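# Take one bottle from the cabinet and stand it on the bench

## Task

Remove exactly one bottle from the cabinet and leave it standing upright on the bench; the remaining two bottles must stay inside the cabinet.

## Robot and tools

Robot: two UR-style six-joint arms, left_arm and right_arm, each with a two-finger 140 mm gripper whose fingers cannot fold. Each arm sits on its own carriage on one shared floor track: left_rail carries left_arm and is always the one further toward +y; right_rail carries right_arm. These names do not match image left and right.

World frame (used for all reported positions): fixed to the table, table top at z = 0, +z up, +x is the direction the arms face, +y to their left. The track runs along y at x = 0 (y = 0 at its middle); the table starts at x = 0.17 m. Each arm base is at x = 0, y = its carriage position_m, z = 0.04 m. Gripper frame: fingers point along its +z, close along its y. end_effector_position is the spot between the closed pads; fingertips reach about 33 mm beyond it (about 9 mm when fully open). Reported hand pose can be a few cm off, more at long reach.

execute_actions(actions, cameras): actions is a list holding at most one action (empty list = just report, with all camera images). An action may contain rows, steps, until, and left_rail/right_rail commands. rows: up to 15 rows, each applied for one control step of 1/30 s. Every row is one flat list of 18 numbers, each in [-1, 1], covering both arms: left_arm's 6 joint values (shoulder pan, shoulder lift, elbow, wrist 1, wrist 2, wrist 3), then its gripper position, force_limit, speed, then the same 9 for right_arm. Joint values are offsets, not poses: they count from the Joint targets at the start of the call (not from the previous row), scaled so 1.0 = 1.481 rad for the two shoulder joints and 2.222 rad for the other four. Sending 0 keeps an arm at its current targets; repeating the same offset in a new call moves it further. Stated joint ranges: elbow -3.142 to 3.142 rad, all others -6.283 to 6.283; asking more than 0.010 rad past a limit refuses the call. Gripper numbers are absolute commands, not offsets: position +1 = fully open (140 mm), about -0.8 = pads touching, -1 = close until blocked. force_limit -1 to +1 sets grip force (roughly 14 N up to 58 N at slow close); speed -1 to +1 sets finger speed (about 30 to 250 mm/s); faster closes grip harder. To leave a gripper unchanged, resend its previous three numbers (0 is a real command). steps: 1 to 450 control steps (default 15), at least one per row; after the last row the arm keeps heading for that row's target. until: ends early when rail conditions hold, e.g. {"left_rail": {"position_status": ["!=", "moving"]}} or {"all": {"status": "ended"}}; numbers need a comparison (=, !=, <, <=, >, >=). Rail command: {"left_rail": {"position_m": x, "speed_m_s": v, "acceleration_factor": a}} with position_m an absolute track place in metres (left_rail -0.8 to 1.5, right_rail -1.5 to 0.8), speed 0.01 to 1 m/s, acceleration_factor 0.1 to 1; {"stop": true} brakes. Keep carriages at least 0.78 m apart. Let a carriage arrive (position_status done) before positioning its arm precisely.

move(target, speed, blend, stop_force, zero, blocking, cameras): plans smooth joint paths. target is one 18-number row or a list of up to 15 such rows, same layout and scaling as above; all joint values are offsets from the current Joint targets (each row in a list counts from that same start, not from the row before). speed: rad/s of the fastest joint, 0.01 to 3.14, default 0.5, one number or one per target. blend: corner rounding in rad. stop_force: 4 to 120 N, ends an arm's path when the wrist sensor feels that much push; use with slow speed for touching down; omit it when lifting off a contact. blocking=false returns early; then use wait or stop before new rows or moves. The result adds a move: line (done, off_target, moving, held, fault).

wait(seconds 0 to 10): lets things run. stop(): brakes a running move. zoom_image(camera, region [x0,y0,x1,y1] pixels, max 504 each side): cameras cam_high, cam_front, cam_side, cam_left_wrist, cam_right_wrist, all 896x504. zero_wrist_force(arm). read_manual(section) only gives licences. finished_scene(scene) ends the scene irrevocably; call it only when the bottle stands on the bench and the other two remain inside.

Results: Joint positions, Joint velocities, Joint targets per arm, each block starting with the rail (m), then six joints (rad). Joint torques (Nm, include gravity), Motor temperatures, Wrist force/torque in the hand's own axes. Tool commands; object_status per gripper: 0 moving, 1 blocked while opening, 2 blocked while closing (an object is held — check this after closing), 3 reached target or pads met (maybe nothing held). position_measured is in counts: 3 open, ~139 = 60 mm, ~200 = 20 mm, 230 pads meet. Rail position_status: moving, done, contact_stop, time_out, stopped, stopped_with_arm, stopped_for_other_arm, stopped_for_other_carriage; position_answer taken/not_taken. "joint command not followed" means the clearance check altered an arm command.

Avoid: dropping or knocking things off the table or onto the track (fails the task); releasing a moving bottle; hard hits or presses, especially between the two arms or their grippers; pushing into the cabinet or table (a contact force near 150 N or joint torque at its limit stops the arm for 10 s); heavy leverage on the wrist; overheating motors (70 °C warning, 85 °C brake). Move slowly near the bottles and cabinet walls, grip the bottle near its middle, lift straight out, and set it down upright gently before opening.

Each tool is called after ">>>" as a command line: name --argument value for each argument, lists and objects as JSON in quotes; but a table of rows of numbers goes row by row, as --pt "numbers of a row", without its own name.

## Session

>>> execute_actions --actions '[]'

Scene clock: 0.00 s.
left_arm: end_effector_position=(+0.3563, +1.1035, +0.5790) position_measured=3 object_status=3 end_effector_quat_wxyz=(+0.000, +0.000, +1.000, +0.000) | right_arm: end_effector_position=(+0.3563, -0.9764, +0.5790) position_measured=3 object_status=3 end_effector_quat_wxyz=(+0.000, +0.000, +1.000, +0.000)
Joint positions: left_arm=[1.025 -0.281 -2.157 1.821 -1.235 -1.571 -0.28] | right_arm=[-1.055 -0.28 -2.157 1.821 -1.235 -1.571 -0.281]
Joint velocities: within noise
Joint torques (N m): no reading
Motor temperatures (°C): left_arm=[34 35 42 43 45 49] | right_arm=[43 39 44 44 43 40]
Wrist force (N): no reading
Wrist torque (N m): no reading
Wrist force, peak (N): no reading
Joint targets: left_arm=[1.025 -0.281 -2.157 1.821 -1.235 -1.571 -0.280] | right_arm=[-1.055 -0.280 -2.157 1.821 -1.235 -1.571 -0.281]
Tool commands: left_gripper/position=+1.0 left_gripper/force_limit=+1.0 left_gripper/speed=+1.0 right_gripper/position=+1.0 right_gripper/force_limit=+1.0 right_gripper/speed=+1.0
left_rail: position_m=1.025 position_status=done
right_rail: position_m=-1.055 position_status=done

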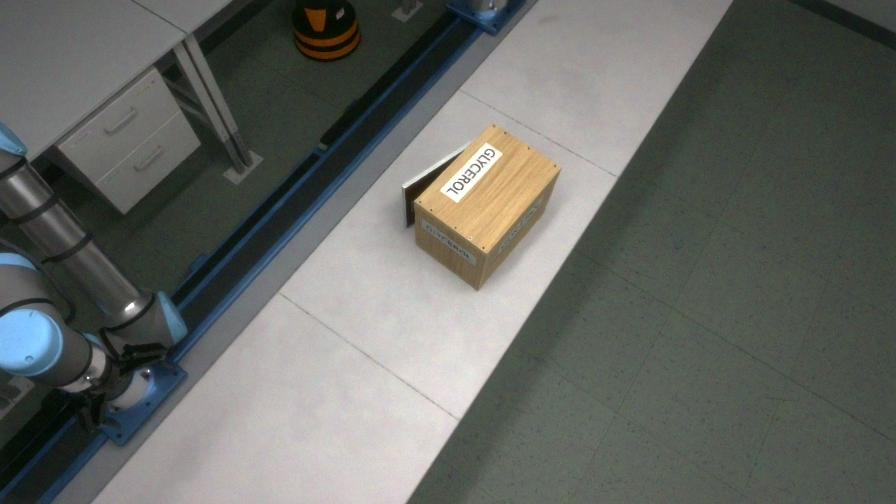

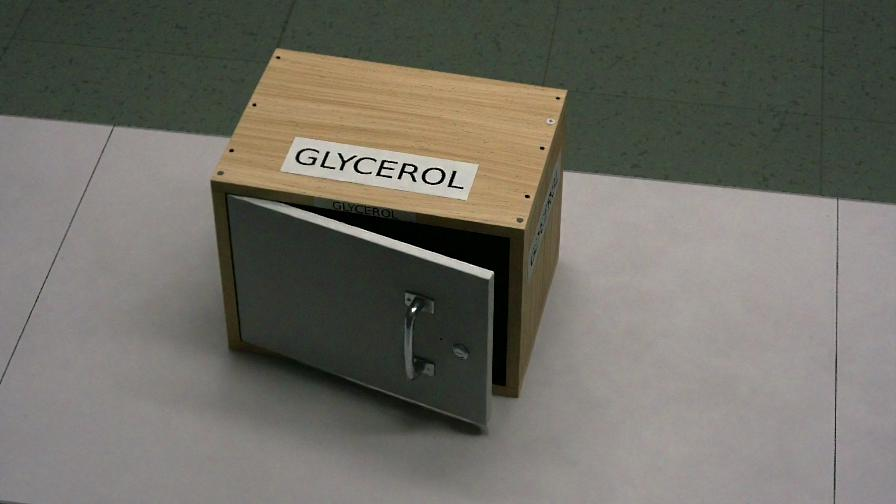

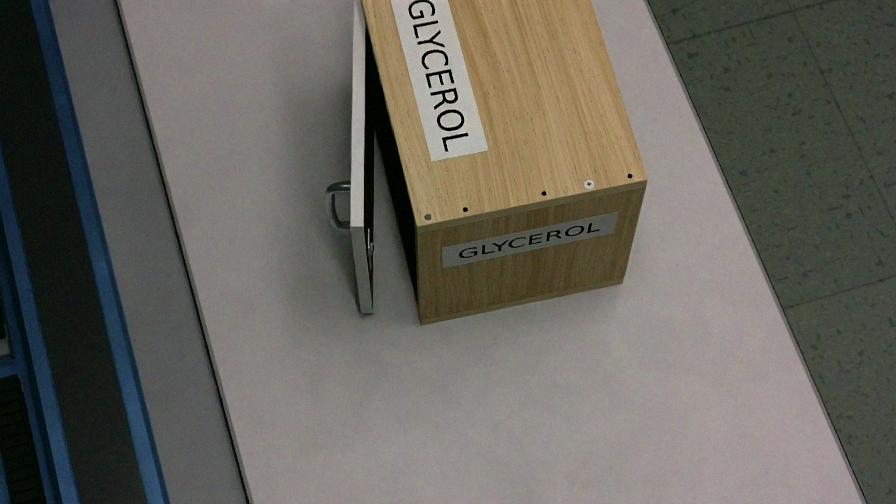

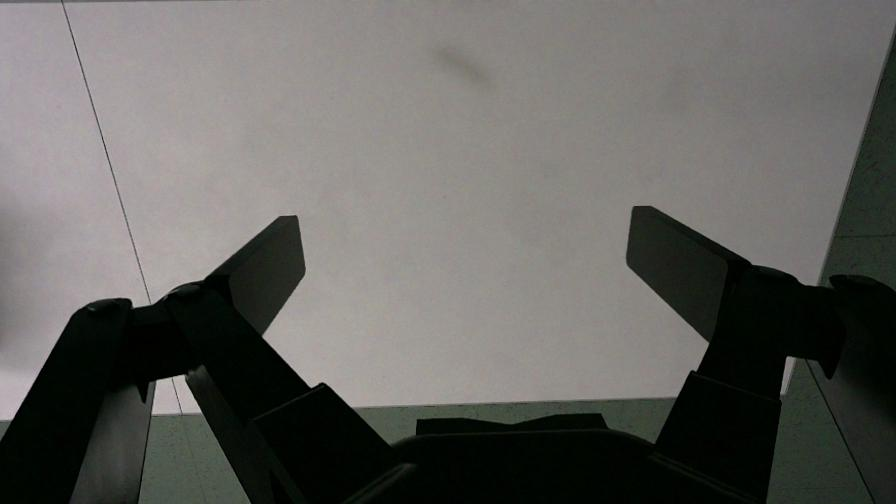

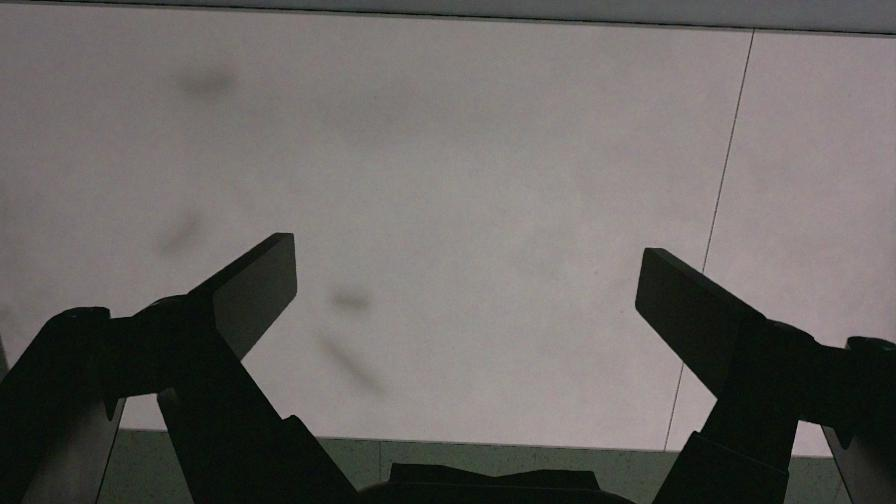

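>>> execute_actions --actions '[{"rows": [[0,0,0,0,0,0,1,1,1,0,0,0,0,0,0,-0.9,0,-0.3]], "right_rail": {"position_m": -0.5, "speed_m_s": 0.5}, "steps": 150, "until": {"right_rail": {"position_status": ["!=", "moving"]}}}]' --cameras '["all"]'

Scene clock: 7.30 s.
left_arm: end_effector_position=(+0.3563, +1.1035, +0.5790) position_measured=3 object_status=3 end_effector_quat_wxyz=(+0.000, +0.000, +1.000, +0.000) | right_arm: end_effector_position=(+0.3563, -0.4214, +0.5790) position_measured=232 object_status=3 end_effector_quat_wxyz=(+0.000, +0.000, +1.000, +0.000)
Joint positions: left_arm=[1.025 -0.281 -2.157 1.821 -1.235 -1.571 -0.281] | right_arm=[-0.5 -0.28 -2.157 1.821 -1.235 -1.571 -0.281]
Joint torques (N m): left_arm=[2.24 1.34 -48.02 -4.39 0.24 -0.01] | right_arm=[3.02 0.37 -46.65 -5.45 -0.07 0.12]
Wrist force (N): left_arm=[0.2 -0.5 0.0] | right_arm=[0.3 0.1 -0.2]
Wrist torque (N m): left_arm=[-0.11 -0.04 -0.01] | right_arm=[0.03 -0.06 0.00]
Wrist force, peak (N): left_arm=[0.1 0.0 -0.9] | right_arm=[0.3 1.7 -0.3]
Joint targets: left_arm=[1.025 -0.281 -2.157 1.821 -1.235 -1.571 -0.280] | right_arm=[-0.500 -0.280 -2.157 1.821 -1.235 -1.571 -0.281]
left_rail: position_m=1.025 position_status=done
right_rail: position_m=-0.500 speed_m_s=0.50 position_status=done
camera_calibration:
cam_right_wrist: T_world_to_cam=[[-0.04095, 0.99908, -0.0127243, 0.447388], [0.954011, 0.0428814, 0.296689, -0.482502], [0.296962, 0.000010275, -0.954889, 0.626392], [0, 0, 0, 1]] pos_world=[0.292618, -0.426293, 0.746981]

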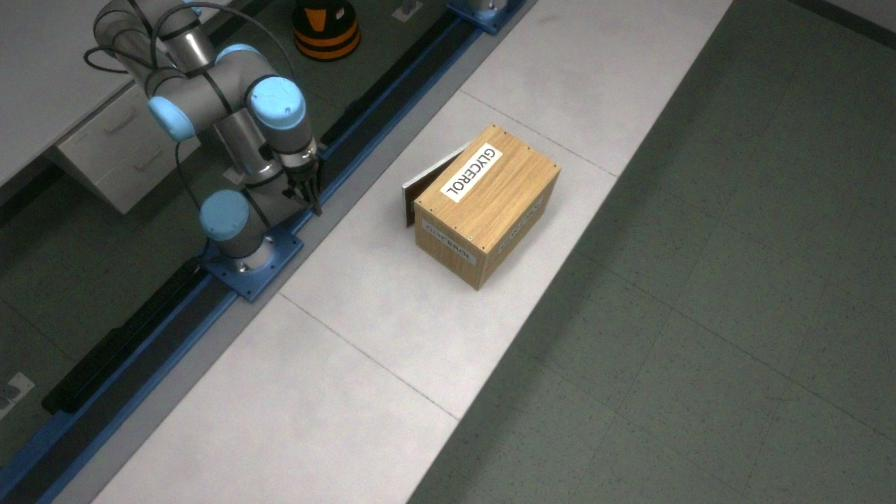

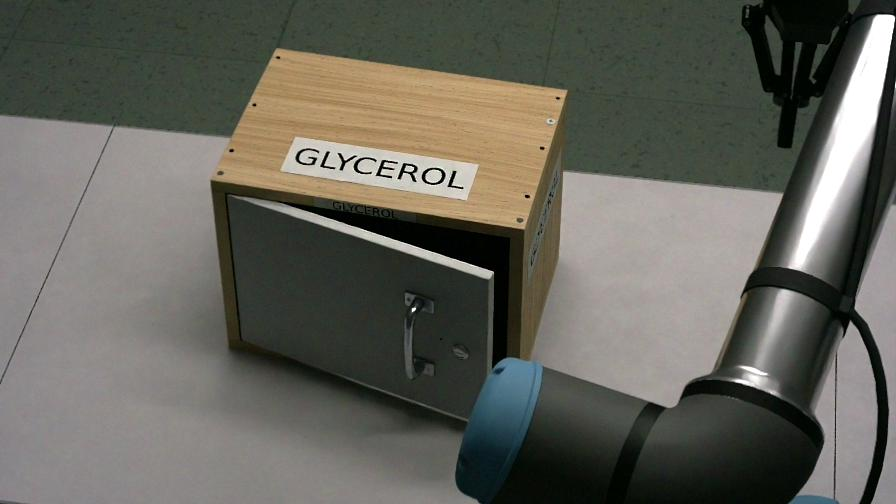

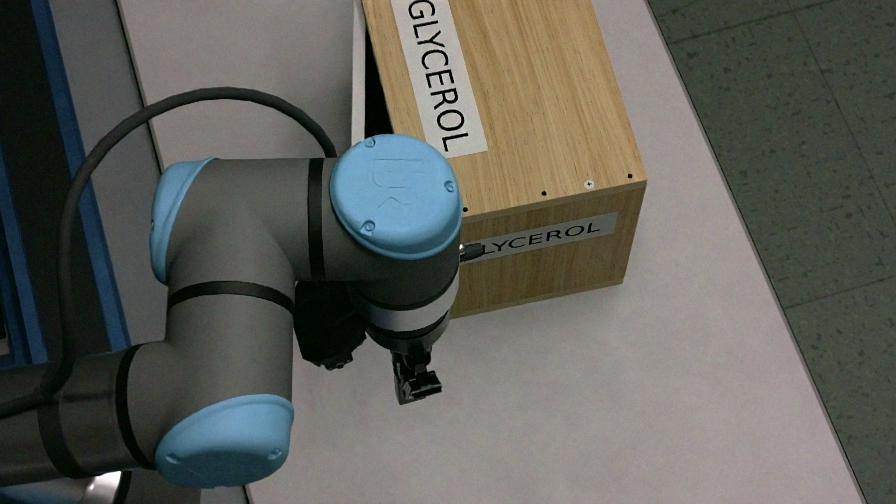

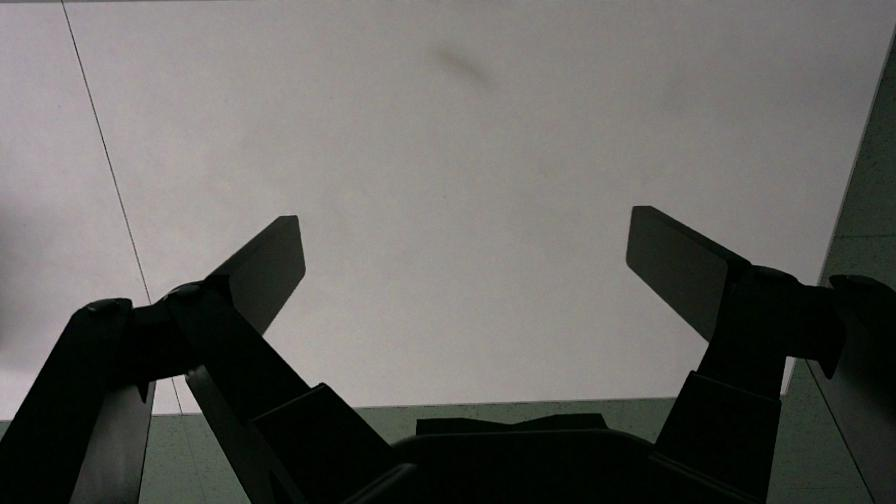

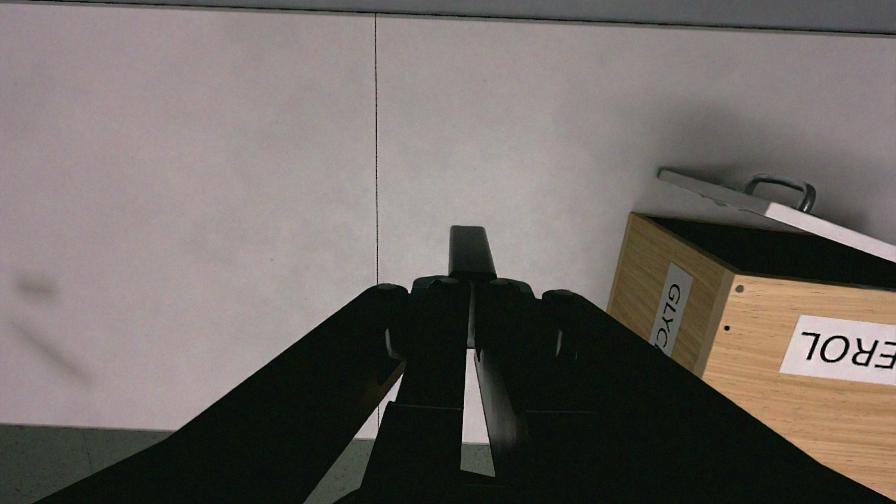

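>>> move --target '[0,0,0,0,0,0,1,1,1,0.40176,0.23241,0.17835,-0.33317,0,0.26823,-0.9,0,-0.3]' --speed 0.5 --cameras '["cam_front","cam_side","cam_right_wrist"]'

Scene clock: 10.40 s.
left_arm: end_effector_position=(+0.3563, +1.1035, +0.5790) position_measured=3 object_status=3 end_effector_quat_wxyz=(+0.000, +0.000, +1.000, +0.000) | right_arm: end_effector_position=(+0.4202, -0.1802, +0.2501) position_measured=232 object_status=3 end_effector_quat_wxyz=(+0.000, +0.000, +1.000, +0.000)
Joint positions: left_arm=[1.025 -0.281 -2.157 1.821 -1.235 -1.571 -0.281] | right_arm=[-0.5 0.314 -1.813 2.217 -1.975 -1.571 0.315]
Joint torques (N m): left_arm=[0.13 0.52 -47.53 -4.45 0.28 -0.15] | right_arm=[20.63 -14.55 -39.21 -8.56 -0.25 3.87]
Wrist force (N): left_arm=[0.0 0.0 0.0] | right_arm=[0.0 0.5 -0.2]
Wrist torque (N m): left_arm=[0.00 -0.01 0.00] | right_arm=[0.16 -0.05 0.02]
Wrist force, peak (N): left_arm=[0.0 -0.6 -0.4] | right_arm=[2.0 -0.6 -1.9]
Joint targets: left_arm=[1.025 -0.281 -2.157 1.821 -1.235 -1.571 -0.280] | right_arm=[-0.500 0.315 -1.813 2.217 -1.975 -1.571 0.315]
left_rail: position_m=1.025 position_status=done
right_rail: position_m=-0.500 speed_m_s=0.50 position_status=done
move: done
camera_calibration:
cam_right_wrist: T_world_to_cam=[[-0.0400999, 0.999114, -0.0127659, 0.204562], [0.954113, 0.0420819, 0.296477, -0.456323], [0.296751, -0.000291432, -0.954955, 0.293397], [0, 0, 0, 1]] pos_world=[0.356521, -0.185092, 0.418081]
Images, in order (width x height): cam_front 896x504, cam_side 896x504, cam_right_wrist 896x504.

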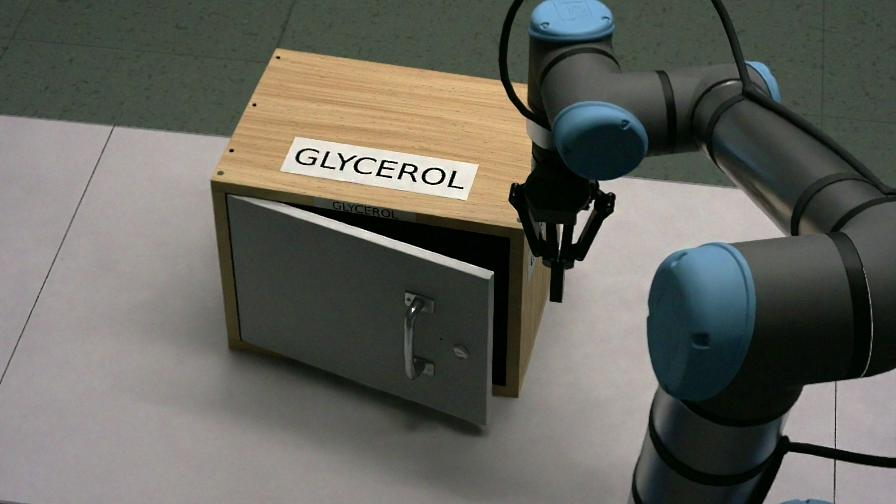

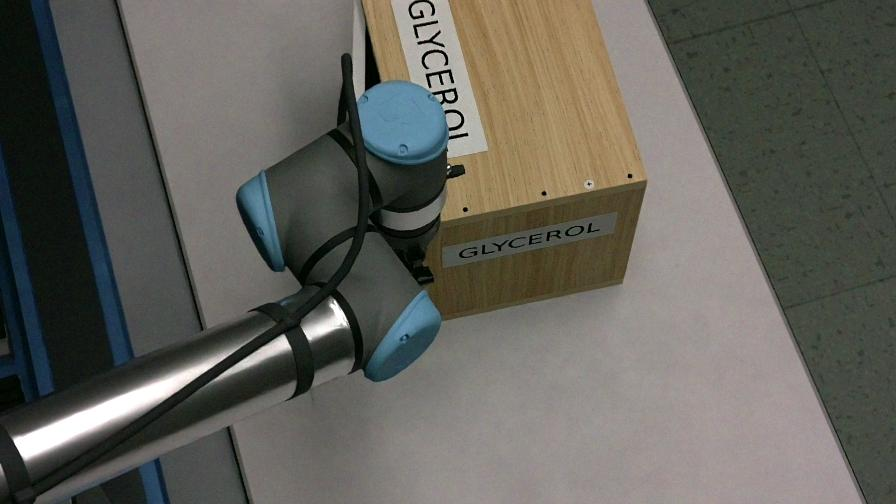

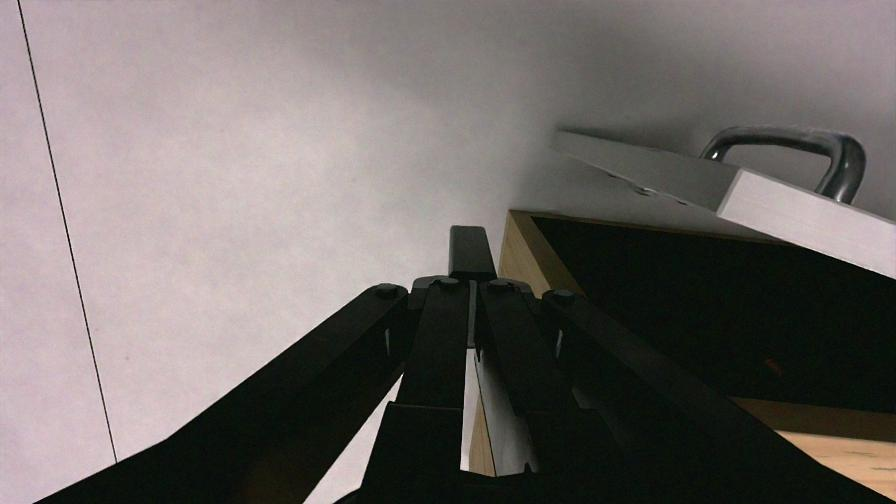

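>>> move --target '[0,0,0,0,0,0,1,1,1,0.10607,0.07598,-0.03981,-0.01083,0,0.0707,-0.9,0,-0.3]' --speed 0.1 --stop_force 12 --cameras '["cam_front","cam_right_wrist"]'

Scene clock: 15.50 s.
left_arm: end_effector_position=(+0.3563, +1.1035, +0.5790) position_measured=3 object_status=3 end_effector_quat_wxyz=(+0.000, +0.000, +1.000, +0.000) | right_arm: end_effector_position=(+0.4203, -0.0901, +0.2501) position_measured=232 object_status=3 end_effector_quat_wxyz=(+0.000, +0.000, +1.000, +0.000)
Joint positions: left_arm=[1.025 -0.281 -2.157 1.821 -1.235 -1.571 -0.281] | right_arm=[-0.5 0.472 -1.7 2.129 -1.999 -1.571 0.473]
Joint torques (N m): left_arm=[1.09 0.69 -48.03 -4.57 0.14 0.01] | right_arm=[20.03 -22.44 -52.18 -8.57 -0.33 3.86]
Wrist force (N): left_arm=[0.1 -0.1 0.4] | right_arm=[0.2 0.7 -0.4]
Wrist torque (N m): left_arm=[-0.02 -0.01 0.00] | right_arm=[0.22 -0.15 0.00]
Wrist force, peak (N): left_arm=[-0.5 -0.4 0.6] | right_arm=[0.3 1.3 -0.4]
Joint targets: left_arm=[1.025 -0.281 -2.157 1.821 -1.235 -1.571 -0.280] | right_arm=[-0.500 0.472 -1.700 2.129 -1.999 -1.571 0.473]
left_rail: position_m=1.025 position_status=done
right_rail: position_m=-0.500 speed_m_s=0.50 position_status=done
move: done
camera_calibration:
cam_right_wrist: T_world_to_cam=[[-0.0401011, 0.999114, -0.0127663, 0.114446], [0.954112, 0.0420831, 0.296477, -0.460214], [0.296751, -0.00029143, -0.954955, 0.293393], [0, 0, 0, 1]] pos_world=[0.356621, -0.0948919, 0.418081]
Images, in order (width x height): cam_front 896x504, cam_right_wrist 896x504.

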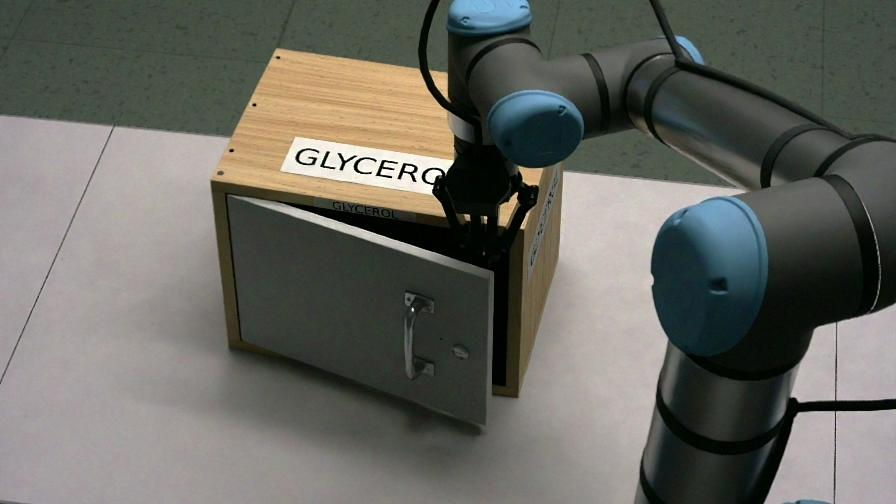

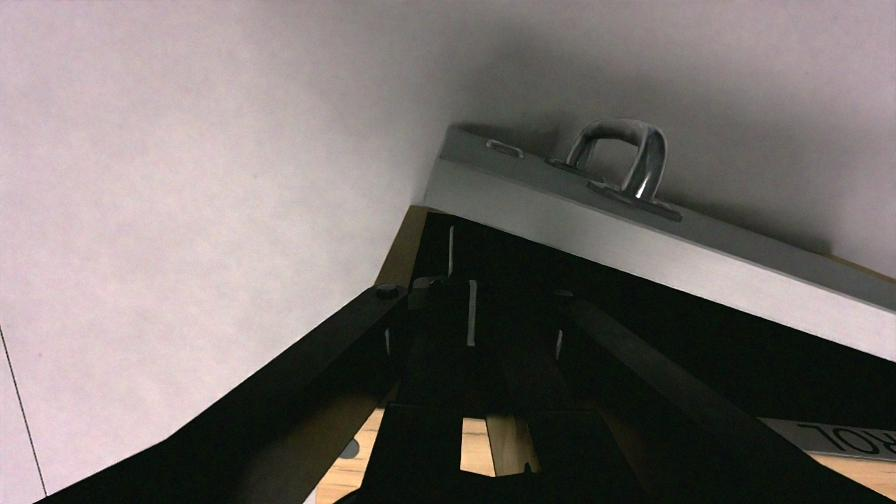

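>>> move --pt "0 0 0 0 0 0 1 1 1 0.09118 -0.0419 0.02284 0.00508 0 0.06077 -0.9 0 -0.3" --pt "0 0 0 0 0 0 1 1 1 0.19527 -0.03658 0.02003 0.00435 0 0.13015 -0.9 0 -0.3" --pt "0 0 0 0 0 0 1 1 1 0.29412 0.01369 -0.00777 -0.00135 0 0.19603 -0.9 0 -0.3" --pt "0 0 0 0 0 0 1 1 1 0.36806 0.08596 -0.0527 -0.00459 0 0.24532 -0.9 0 -0.3" --pt "0 0 0 0 0 0 1 1 1 0.41335 0.16561 -0.10936 -0.00102 0 0.2755 -0.9 0 -0.3" --pt "0 0 0 0 0 0 1 1 1 0.43421 0.2457 -0.17371 0.00995 0 0.28941 -0.9 0 -0.3" --speed '[0.08,0.13,0.13,0.13,0.13,0.13]' --blend '[0.04,0.04,0.04,0.04,0.04,0]' --stop_force 30 --cameras '["cam_high","cam_front","cam_side","cam_right_wrist"]'

Scene clock: 23.97 s.
left_arm: end_effector_position=(+0.3563, +1.1035, +0.5790) position_measured=3 object_status=3 end_effector_quat_wxyz=(+0.000, +0.000, +1.000, +0.000) | right_arm: end_effector_position=(+0.1902, +0.2835, +0.2499) position_measured=232 object_status=3 end_effector_quat_wxyz=(+0.000, +0.000, +1.000, +0.000)
Joint positions: left_arm=[1.025 -0.281 -2.157 1.821 -1.235 -1.571 -0.281] | right_arm=[-0.5 1.115 -1.336 1.743 -1.977 -1.571 1.116]
Joint torques (N m): left_arm=[2.45 0.64 -47.85 -4.84 0.18 0.25] | right_arm=[22.84 -51.53 -51.25 -2.8 1.37 4.06]
Wrist force (N): left_arm=[-0.4 -0.4 -0.1] | right_arm=[-0.4 -1.0 -0.6]
Wrist torque (N m): left_arm=[-0.08 0.09 0.00] | right_arm=[0.14 -0.01 0.05]
Wrist force, peak (N): left_arm=[0.0 -0.8 0.3] | right_arm=[0.2 -1.6 -0.8]
Joint targets: left_arm=[1.025 -0.281 -2.157 1.821 -1.235 -1.571 -0.280] | right_arm=[-0.500 1.115 -1.336 1.743 -1.977 -1.571 1.116]
left_rail: position_m=1.025 position_status=done
right_rail: position_m=-0.500 speed_m_s=0.50 position_status=done
move: done
camera_calibration:
cam_right_wrist: T_world_to_cam=[[-0.0402612, 0.999106, -0.0129202, -0.267966], [0.954106, 0.0422818, 0.29647, -0.256387], [0.296751, -0.000391001, -0.954955, 0.361621], [0, 0, 0, 1]] pos_world=[0.12652, 0.278708, 0.417881]
Images, in order (width x height): cam_high 896x504, cam_front 896x504, cam_side 896x504, cam_right_wrist 896x504.

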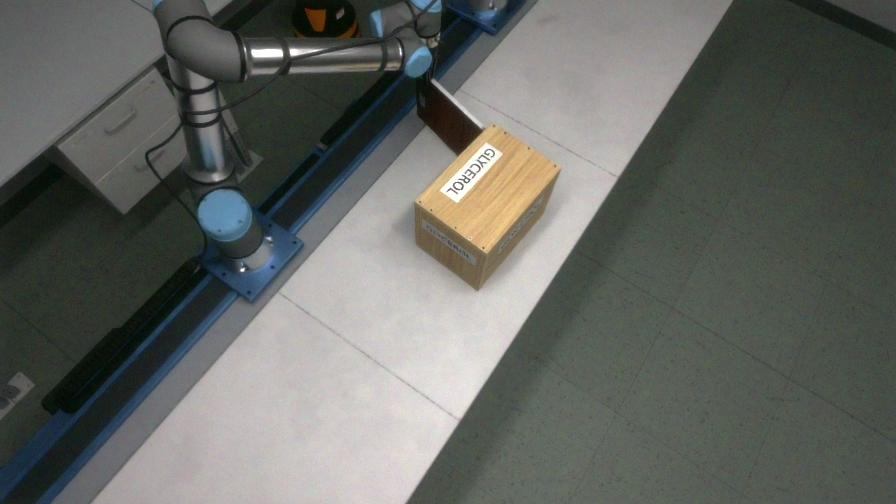

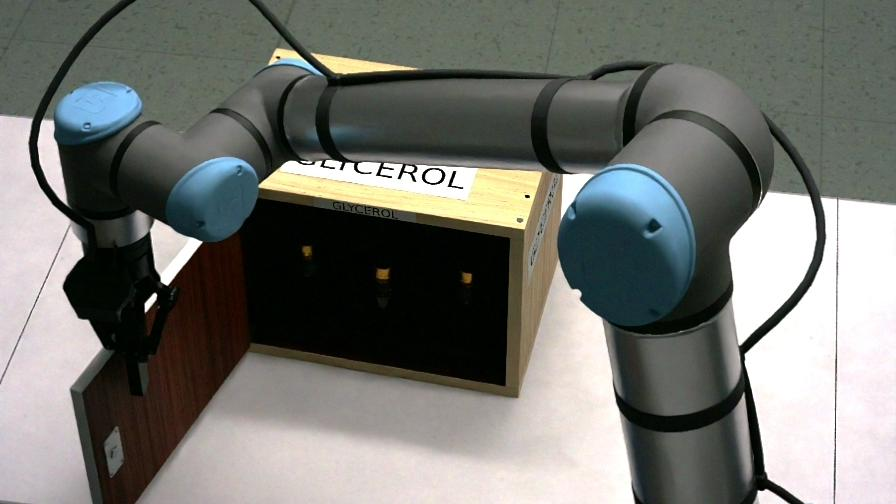

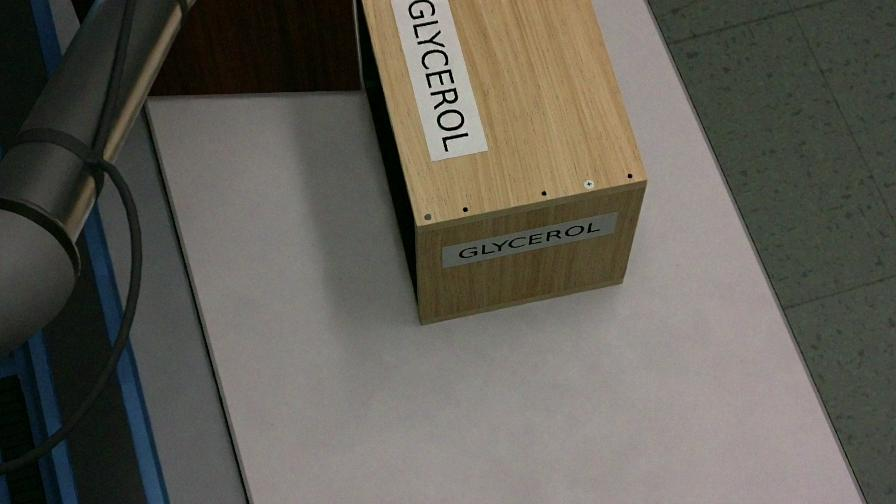

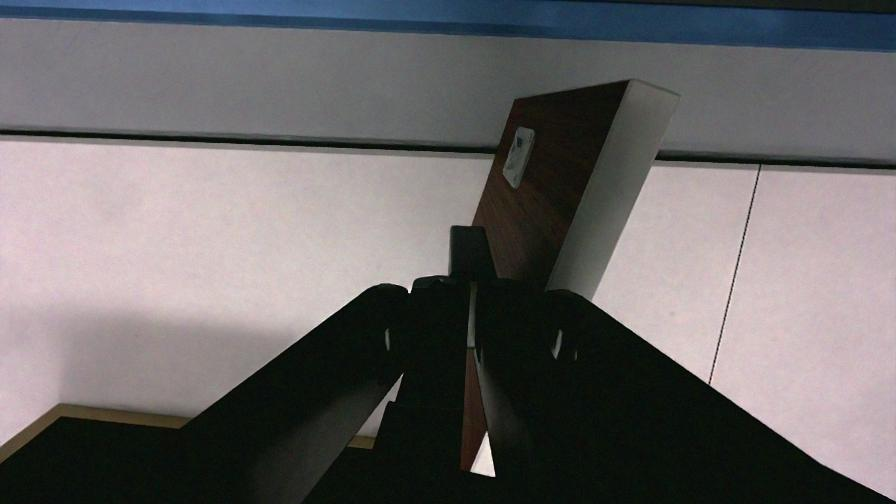

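>>> zoom_image --camera "cam_front" --region '[220, 170, 560, 410]'

Scaled by 1.482 from the camera's 896x504 image, which has a finer 1280x720 frame.

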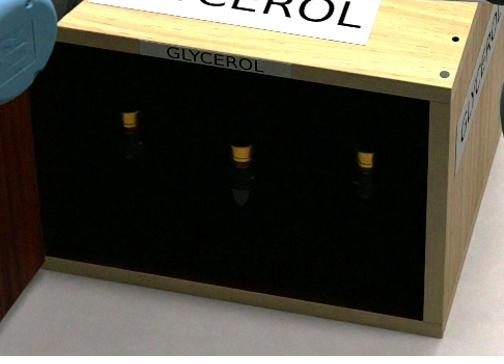

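>>> move --pt "0 0 0 0 0 0 1 1 1 -0.12909 -0.19186 0.04991 0.07797 0 -0.08604 -0.9 0 -0.3" --pt "0 0 0 0 0 0 1 1 1 0.14984 -0.19716 0.16311 0.67523 -0.81212 -0.50187 -0.9 0 -0.3" --speed '[0.25,0.6]' --blend '[0.05,0]' --cameras '["cam_high","cam_front","cam_right_wrist"]'

Scene clock: 29.93 s.
left_arm: end_effector_position=(+0.3563, +1.1035, +0.5790) position_measured=3 object_status=3 end_effector_quat_wxyz=(+0.000, +0.000, +1.000, +0.000) | right_arm: end_effector_position=(+0.2922, -0.1406, +0.4396) position_measured=232 object_status=3 end_effector_quat_wxyz=(-0.037, +0.542, -0.563, +0.623)
Joint positions: left_arm=[1.025 -0.281 -2.157 1.821 -1.235 -1.571 -0.281] | right_arm=[-0.5 1.188 -1.625 2.014 -0.958 -2.72 0.335]
Joint torques (N m): left_arm=[4.3 0.36 -48.28 -4.78 0.52 0.6] | right_arm=[-16 -26.38 -49.57 -4.39 0.28 4.32]
Wrist force (N): left_arm=[0.2 -0.1 -0.2] | right_arm=[-2.0 3.4 -1.1]
Wrist torque (N m): left_arm=[-0.02 -0.03 0.00] | right_arm=[0.76 0.22 0.13]
Wrist force, peak (N): left_arm=[-0.8 -0.5 0.1] | right_arm=[-0.5 6.3 -2.8]
Joint targets: left_arm=[1.025 -0.281 -2.157 1.821 -1.235 -1.571 -0.280] | right_arm=[-0.500 1.187 -1.625 2.014 -0.958 -2.719 0.335]
left_rail: position_m=1.025 position_status=done
right_rail: position_m=-0.500 speed_m_s=0.50 position_status=done
move: held (right_arm; a check stopped the path); path passed 1 of 2 targets; limits=held; right_arm: the wrist 2 is farthest, 0.656 rad from its target
joint command not followed: on one or more control steps a check withheld the commanded joint targets of the right arm, and it was not sent them on those steps.
cause: the commanded joint targets, or the way to them, would bring two parts of the arm too close to each other (its gripper and another part of the arm, with joints 5 (wrist 1) to 7 (wrist 3) between them, 14 mm apart when it was first held).
camera_calibration:
cam_right_wrist: T_world_to_cam=[[-0.570811, -0.399058, -0.717584, 0.430592], [0.153936, 0.806443, -0.570924, 0.330455], [0.806522, -0.436352, -0.398897, 0.0576953], [0, 0, 0, 1]] pos_world=[0.148385, -0.069486, 0.520665]
Images, in order (width x height): cam_high 896x504, cam_front 896x504, cam_right_wrist 896x504.

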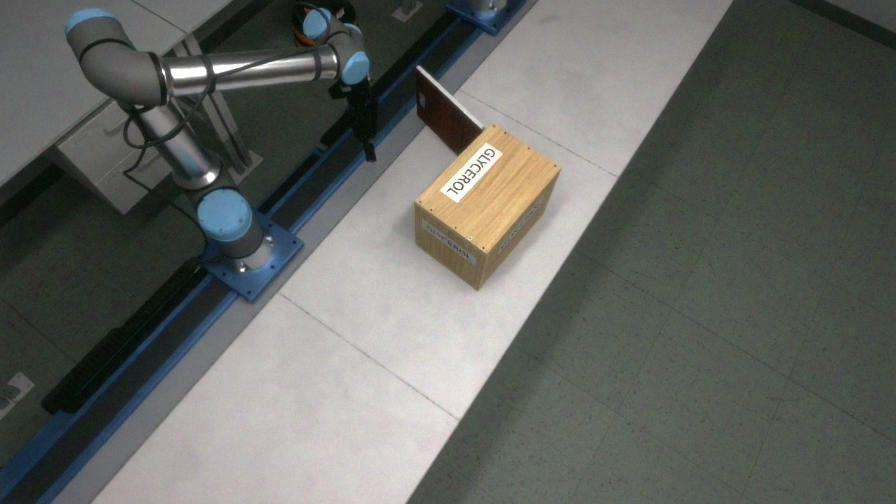

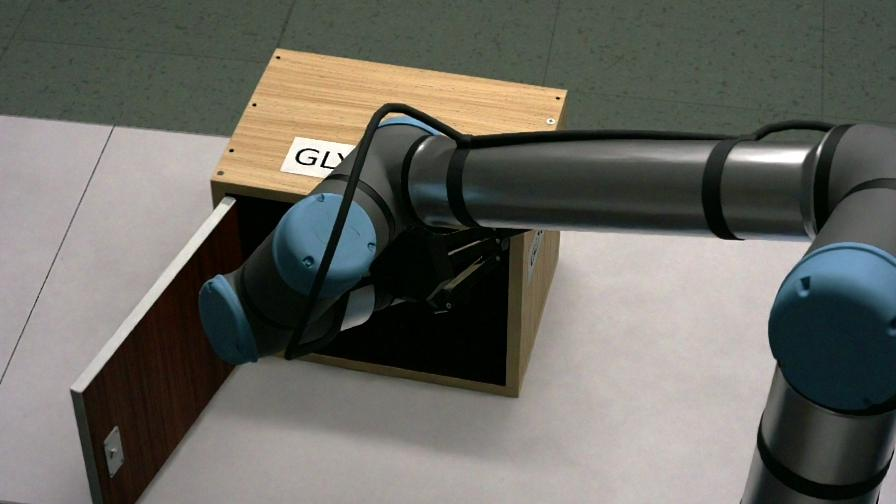

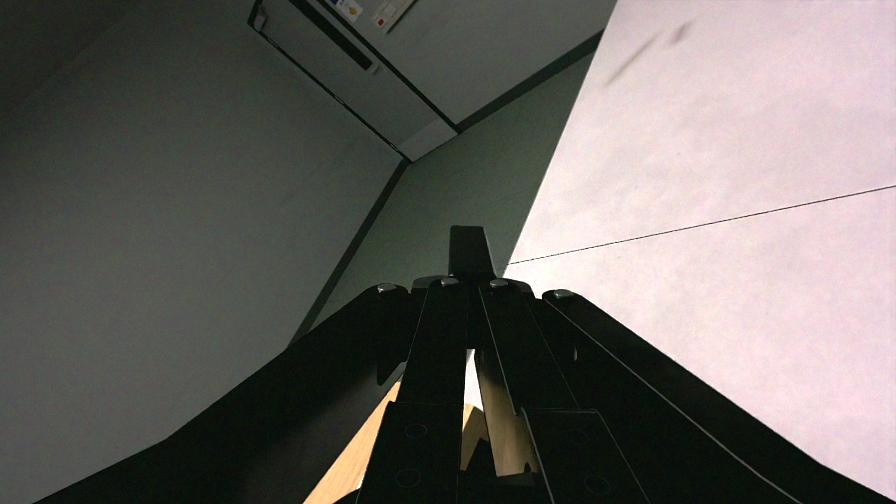

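>>> move --target '[0,0,0,0,0,0,1,1,1,-0.99122,-0.35922,-0.08686,-0.12466,0.51665,-0.27723,-0.9,0,-0.3]' --speed 0.6 --cameras '["cam_front","cam_high"]'

>>> execute_actions --actions '[{"left_rail": {"position_m": 0.6, "speed_m_s": 0.5}, "right_rail": {"position_m": -1.0, "speed_m_s": 0.5}, "steps": 200, "until": {"all": {"status": "ended"}}}]' --cameras '["cam_front"]'

Scene clock: 35.30 s.
left_arm: end_effector_position=(+0.3563, +1.1035, +0.5790) position_measured=3 object_status=3 end_effector_quat_wxyz=(+0.000, +0.000, +1.000, +0.000) | right_arm: end_effector_position=(+0.3561, -0.4217, +0.5789) position_measured=232 object_status=3 end_effector_quat_wxyz=(+0.000, +0.000, +1.000, -0.001)
Joint positions: left_arm=[1.025 -0.281 -2.157 1.821 -1.235 -1.571 -0.281] | right_arm=[-0.5 -0.28 -2.157 1.821 -1.235 -1.572 -0.281]
Joint torques (N m): left_arm=[1.91 0.65 -47.94 -4.5 0.31 0.66] | right_arm=[-14.19 -9.74 -52.94 -8.4 1.94 -4.45]
Wrist force (N): left_arm=[-0.3 -0.3 0.0] | right_arm=[0.4 -0.1 -0.2]
Wrist torque (N m): left_arm=[-0.07 0.07 0.01] | right_arm=[-0.03 -0.08 0.30]
Wrist force, peak (N): left_arm=[0.2 -0.7 -0.7] | right_arm=[-2.7 5.0 -3.0]
Joint targets: left_arm=[1.025 -0.281 -2.157 1.821 -1.235 -1.571 -0.280] | right_arm=[-0.500 -0.281 -2.157 1.821 -1.235 -1.571 -0.281]
left_rail: position_m=1.025 position_status=done
right_rail: position_m=-0.500 speed_m_s=0.50 position_status=done
move: done
Images, in order (width x height): cam_high 896x504, cam_front 896x504.

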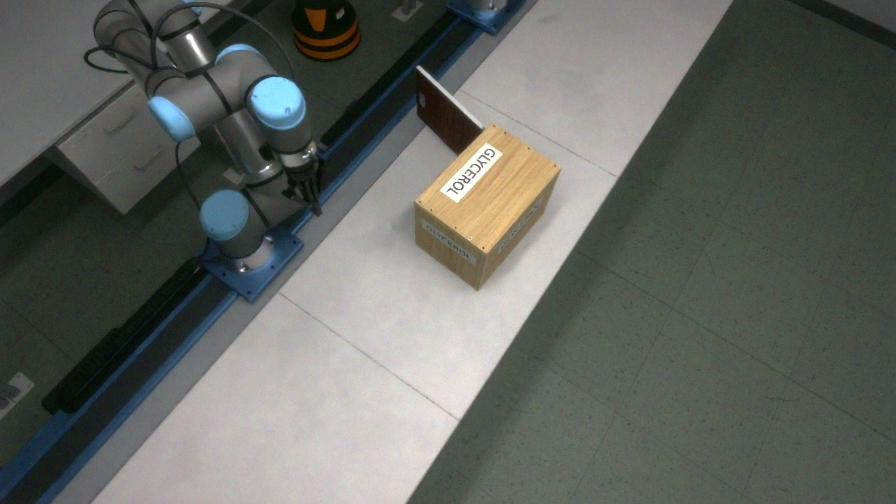

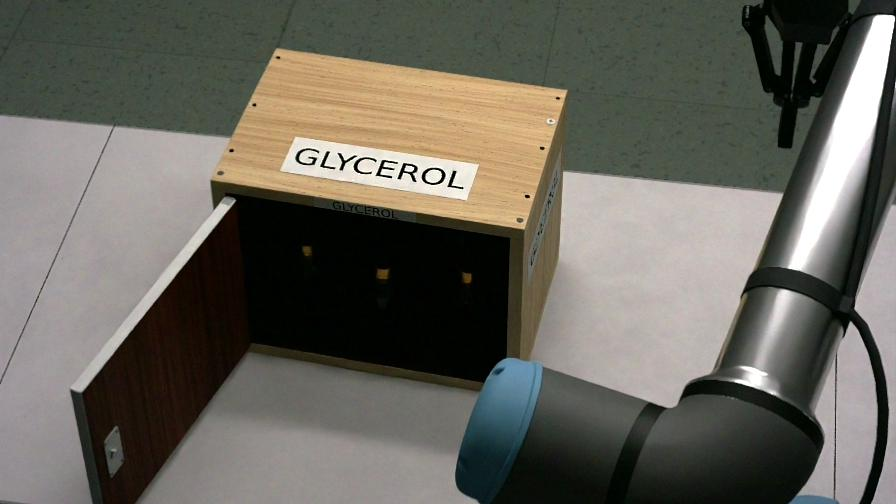

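Scene clock: 37.27 s.
left_arm: end_effector_position=(+0.3563, +0.6786, +0.5790) position_measured=3 object_status=3 end_effector_quat_wxyz=(+0.000, +0.000, +1.000, +0.000) | right_arm: end_effector_position=(+0.3562, -0.9217, +0.5790) position_measured=232 object_status=3 end_effector_quat_wxyz=(+0.000, +0.000, +1.000, +0.000)
Joint positions: left_arm=[0.6 -0.281 -2.157 1.821 -1.235 -1.571 -0.28] | right_arm=[-1 -0.281 -2.157 1.821 -1.235 -1.571 -0.281]
Joint torques (N m): left_arm=[4.56 -0.3 -48.34 -4.51 0.32 0.55] | right_arm=[-15.08 -1.05 -46.72 -7.09 -0.99 -3.78]
Wrist force (N): left_arm=[0.0 -0.5 0.3] | right_arm=[0.3 0.2 -0.4]
Wrist torque (N m): left_arm=[-0.12 0.00 0.00] | right_arm=[0.04 -0.07 0.30]
Wrist force, peak (N): left_arm=[0.0 -2.1 -0.3] | right_arm=[0.3 1.8 0.1]
Joint targets: left_arm=[0.600 -0.281 -2.157 1.821 -1.235 -1.571 -0.280] | right_arm=[-1.000 -0.281 -2.157 1.821 -1.235 -1.571 -0.281]
Tool commands: left_gripper/position=+1.0 left_gripper/force_limit=+1.0 left_gripper/speed=+1.0 right_gripper/position=-0.9 right_gripper/force_limit=+0.0 right_gripper/speed=-0.3
left_rail: position_m=0.600 speed_m_s=0.50 position_status=done
right_rail: position_m=-1.000 speed_m_s=0.50 position_status=done
Images, in order (width x height): cam_front 896x504.

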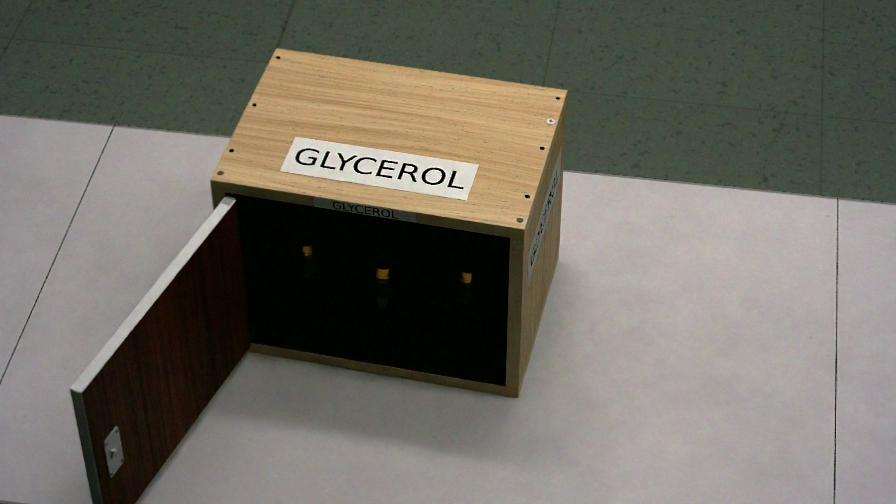

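>>> move --target '[-1.0,0.34247,0.06381,0.29922,0.41025,0.10538,1,1,1,0,0,0,0,0,0,-0.9,0,-0.3]' --speed 0.7 --cameras '["cam_front","cam_left_wrist"]'

Scene clock: 40.37 s.
left_arm: end_effector_position=(+0.3738, +0.1976, +0.4865) position_measured=3 object_status=3 end_effector_quat_wxyz=(-0.065, +0.714, +0.262, +0.646) | right_arm: end_effector_position=(+0.3562, -0.9217, +0.5790) position_measured=232 object_status=3 end_effector_quat_wxyz=(+0.000, +0.000, +1.000, +0.000)
Joint positions: left_arm=[0.6 -1.761 -1.65 1.963 -0.57 -0.659 -0.046] | right_arm=[-1 -0.281 -2.157 1.821 -1.235 -1.571 -0.281]
Joint torques (N m): left_arm=[-9.76 -20.48 -31.29 4.03 2.61 3.45] | right_arm=[-8.85 7.06 -40.46 -3.55 -1.06 -3.68]
Wrist force (N): left_arm=[1.9 2.6 1.6] | right_arm=[0.0 0.3 0.0]
Wrist torque (N m): left_arm=[0.57 -0.05 -0.10] | right_arm=[0.06 0.00 0.30]
Wrist force, peak (N): left_arm=[2.0 2.7 1.4] | right_arm=[0.6 0.2 -0.1]
Joint targets: left_arm=[0.600 -1.762 -1.649 1.963 -0.570 -0.659 -0.046] | right_arm=[-1.000 -0.281 -2.157 1.821 -1.235 -1.571 -0.281]
left_rail: position_m=0.600 speed_m_s=0.50 position_status=done
right_rail: position_m=-1.000 speed_m_s=0.50 position_status=done
move: done
camera_calibration:
cam_left_wrist: T_world_to_cam=[[0.433076, -0.870238, 0.234801, -0.102578], [-0.351197, -0.402825, -0.845218, 0.621788], [0.830124, 0.283582, -0.480079, 0.0503372], [0, 0, 0, 1]] pos_world=[0.221008, 0.146929, 0.573797]
Images, in order (width x height): cam_front 896x504, cam_left_wrist 896x504.

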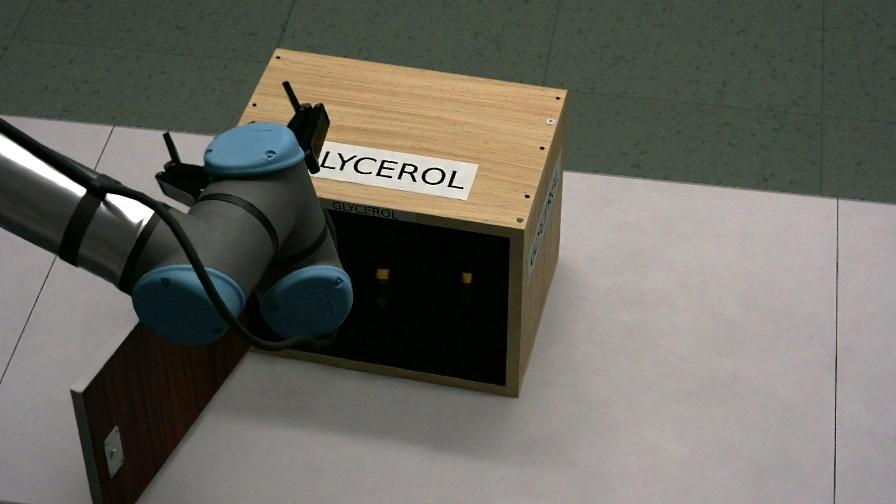

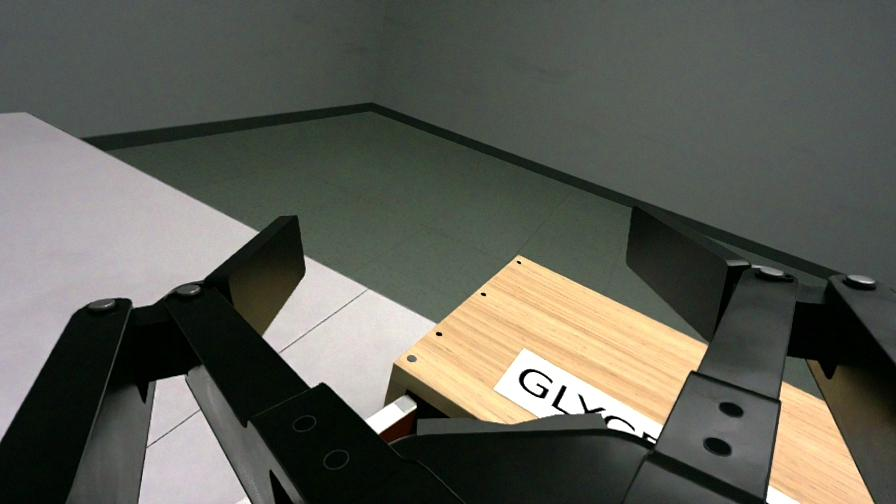

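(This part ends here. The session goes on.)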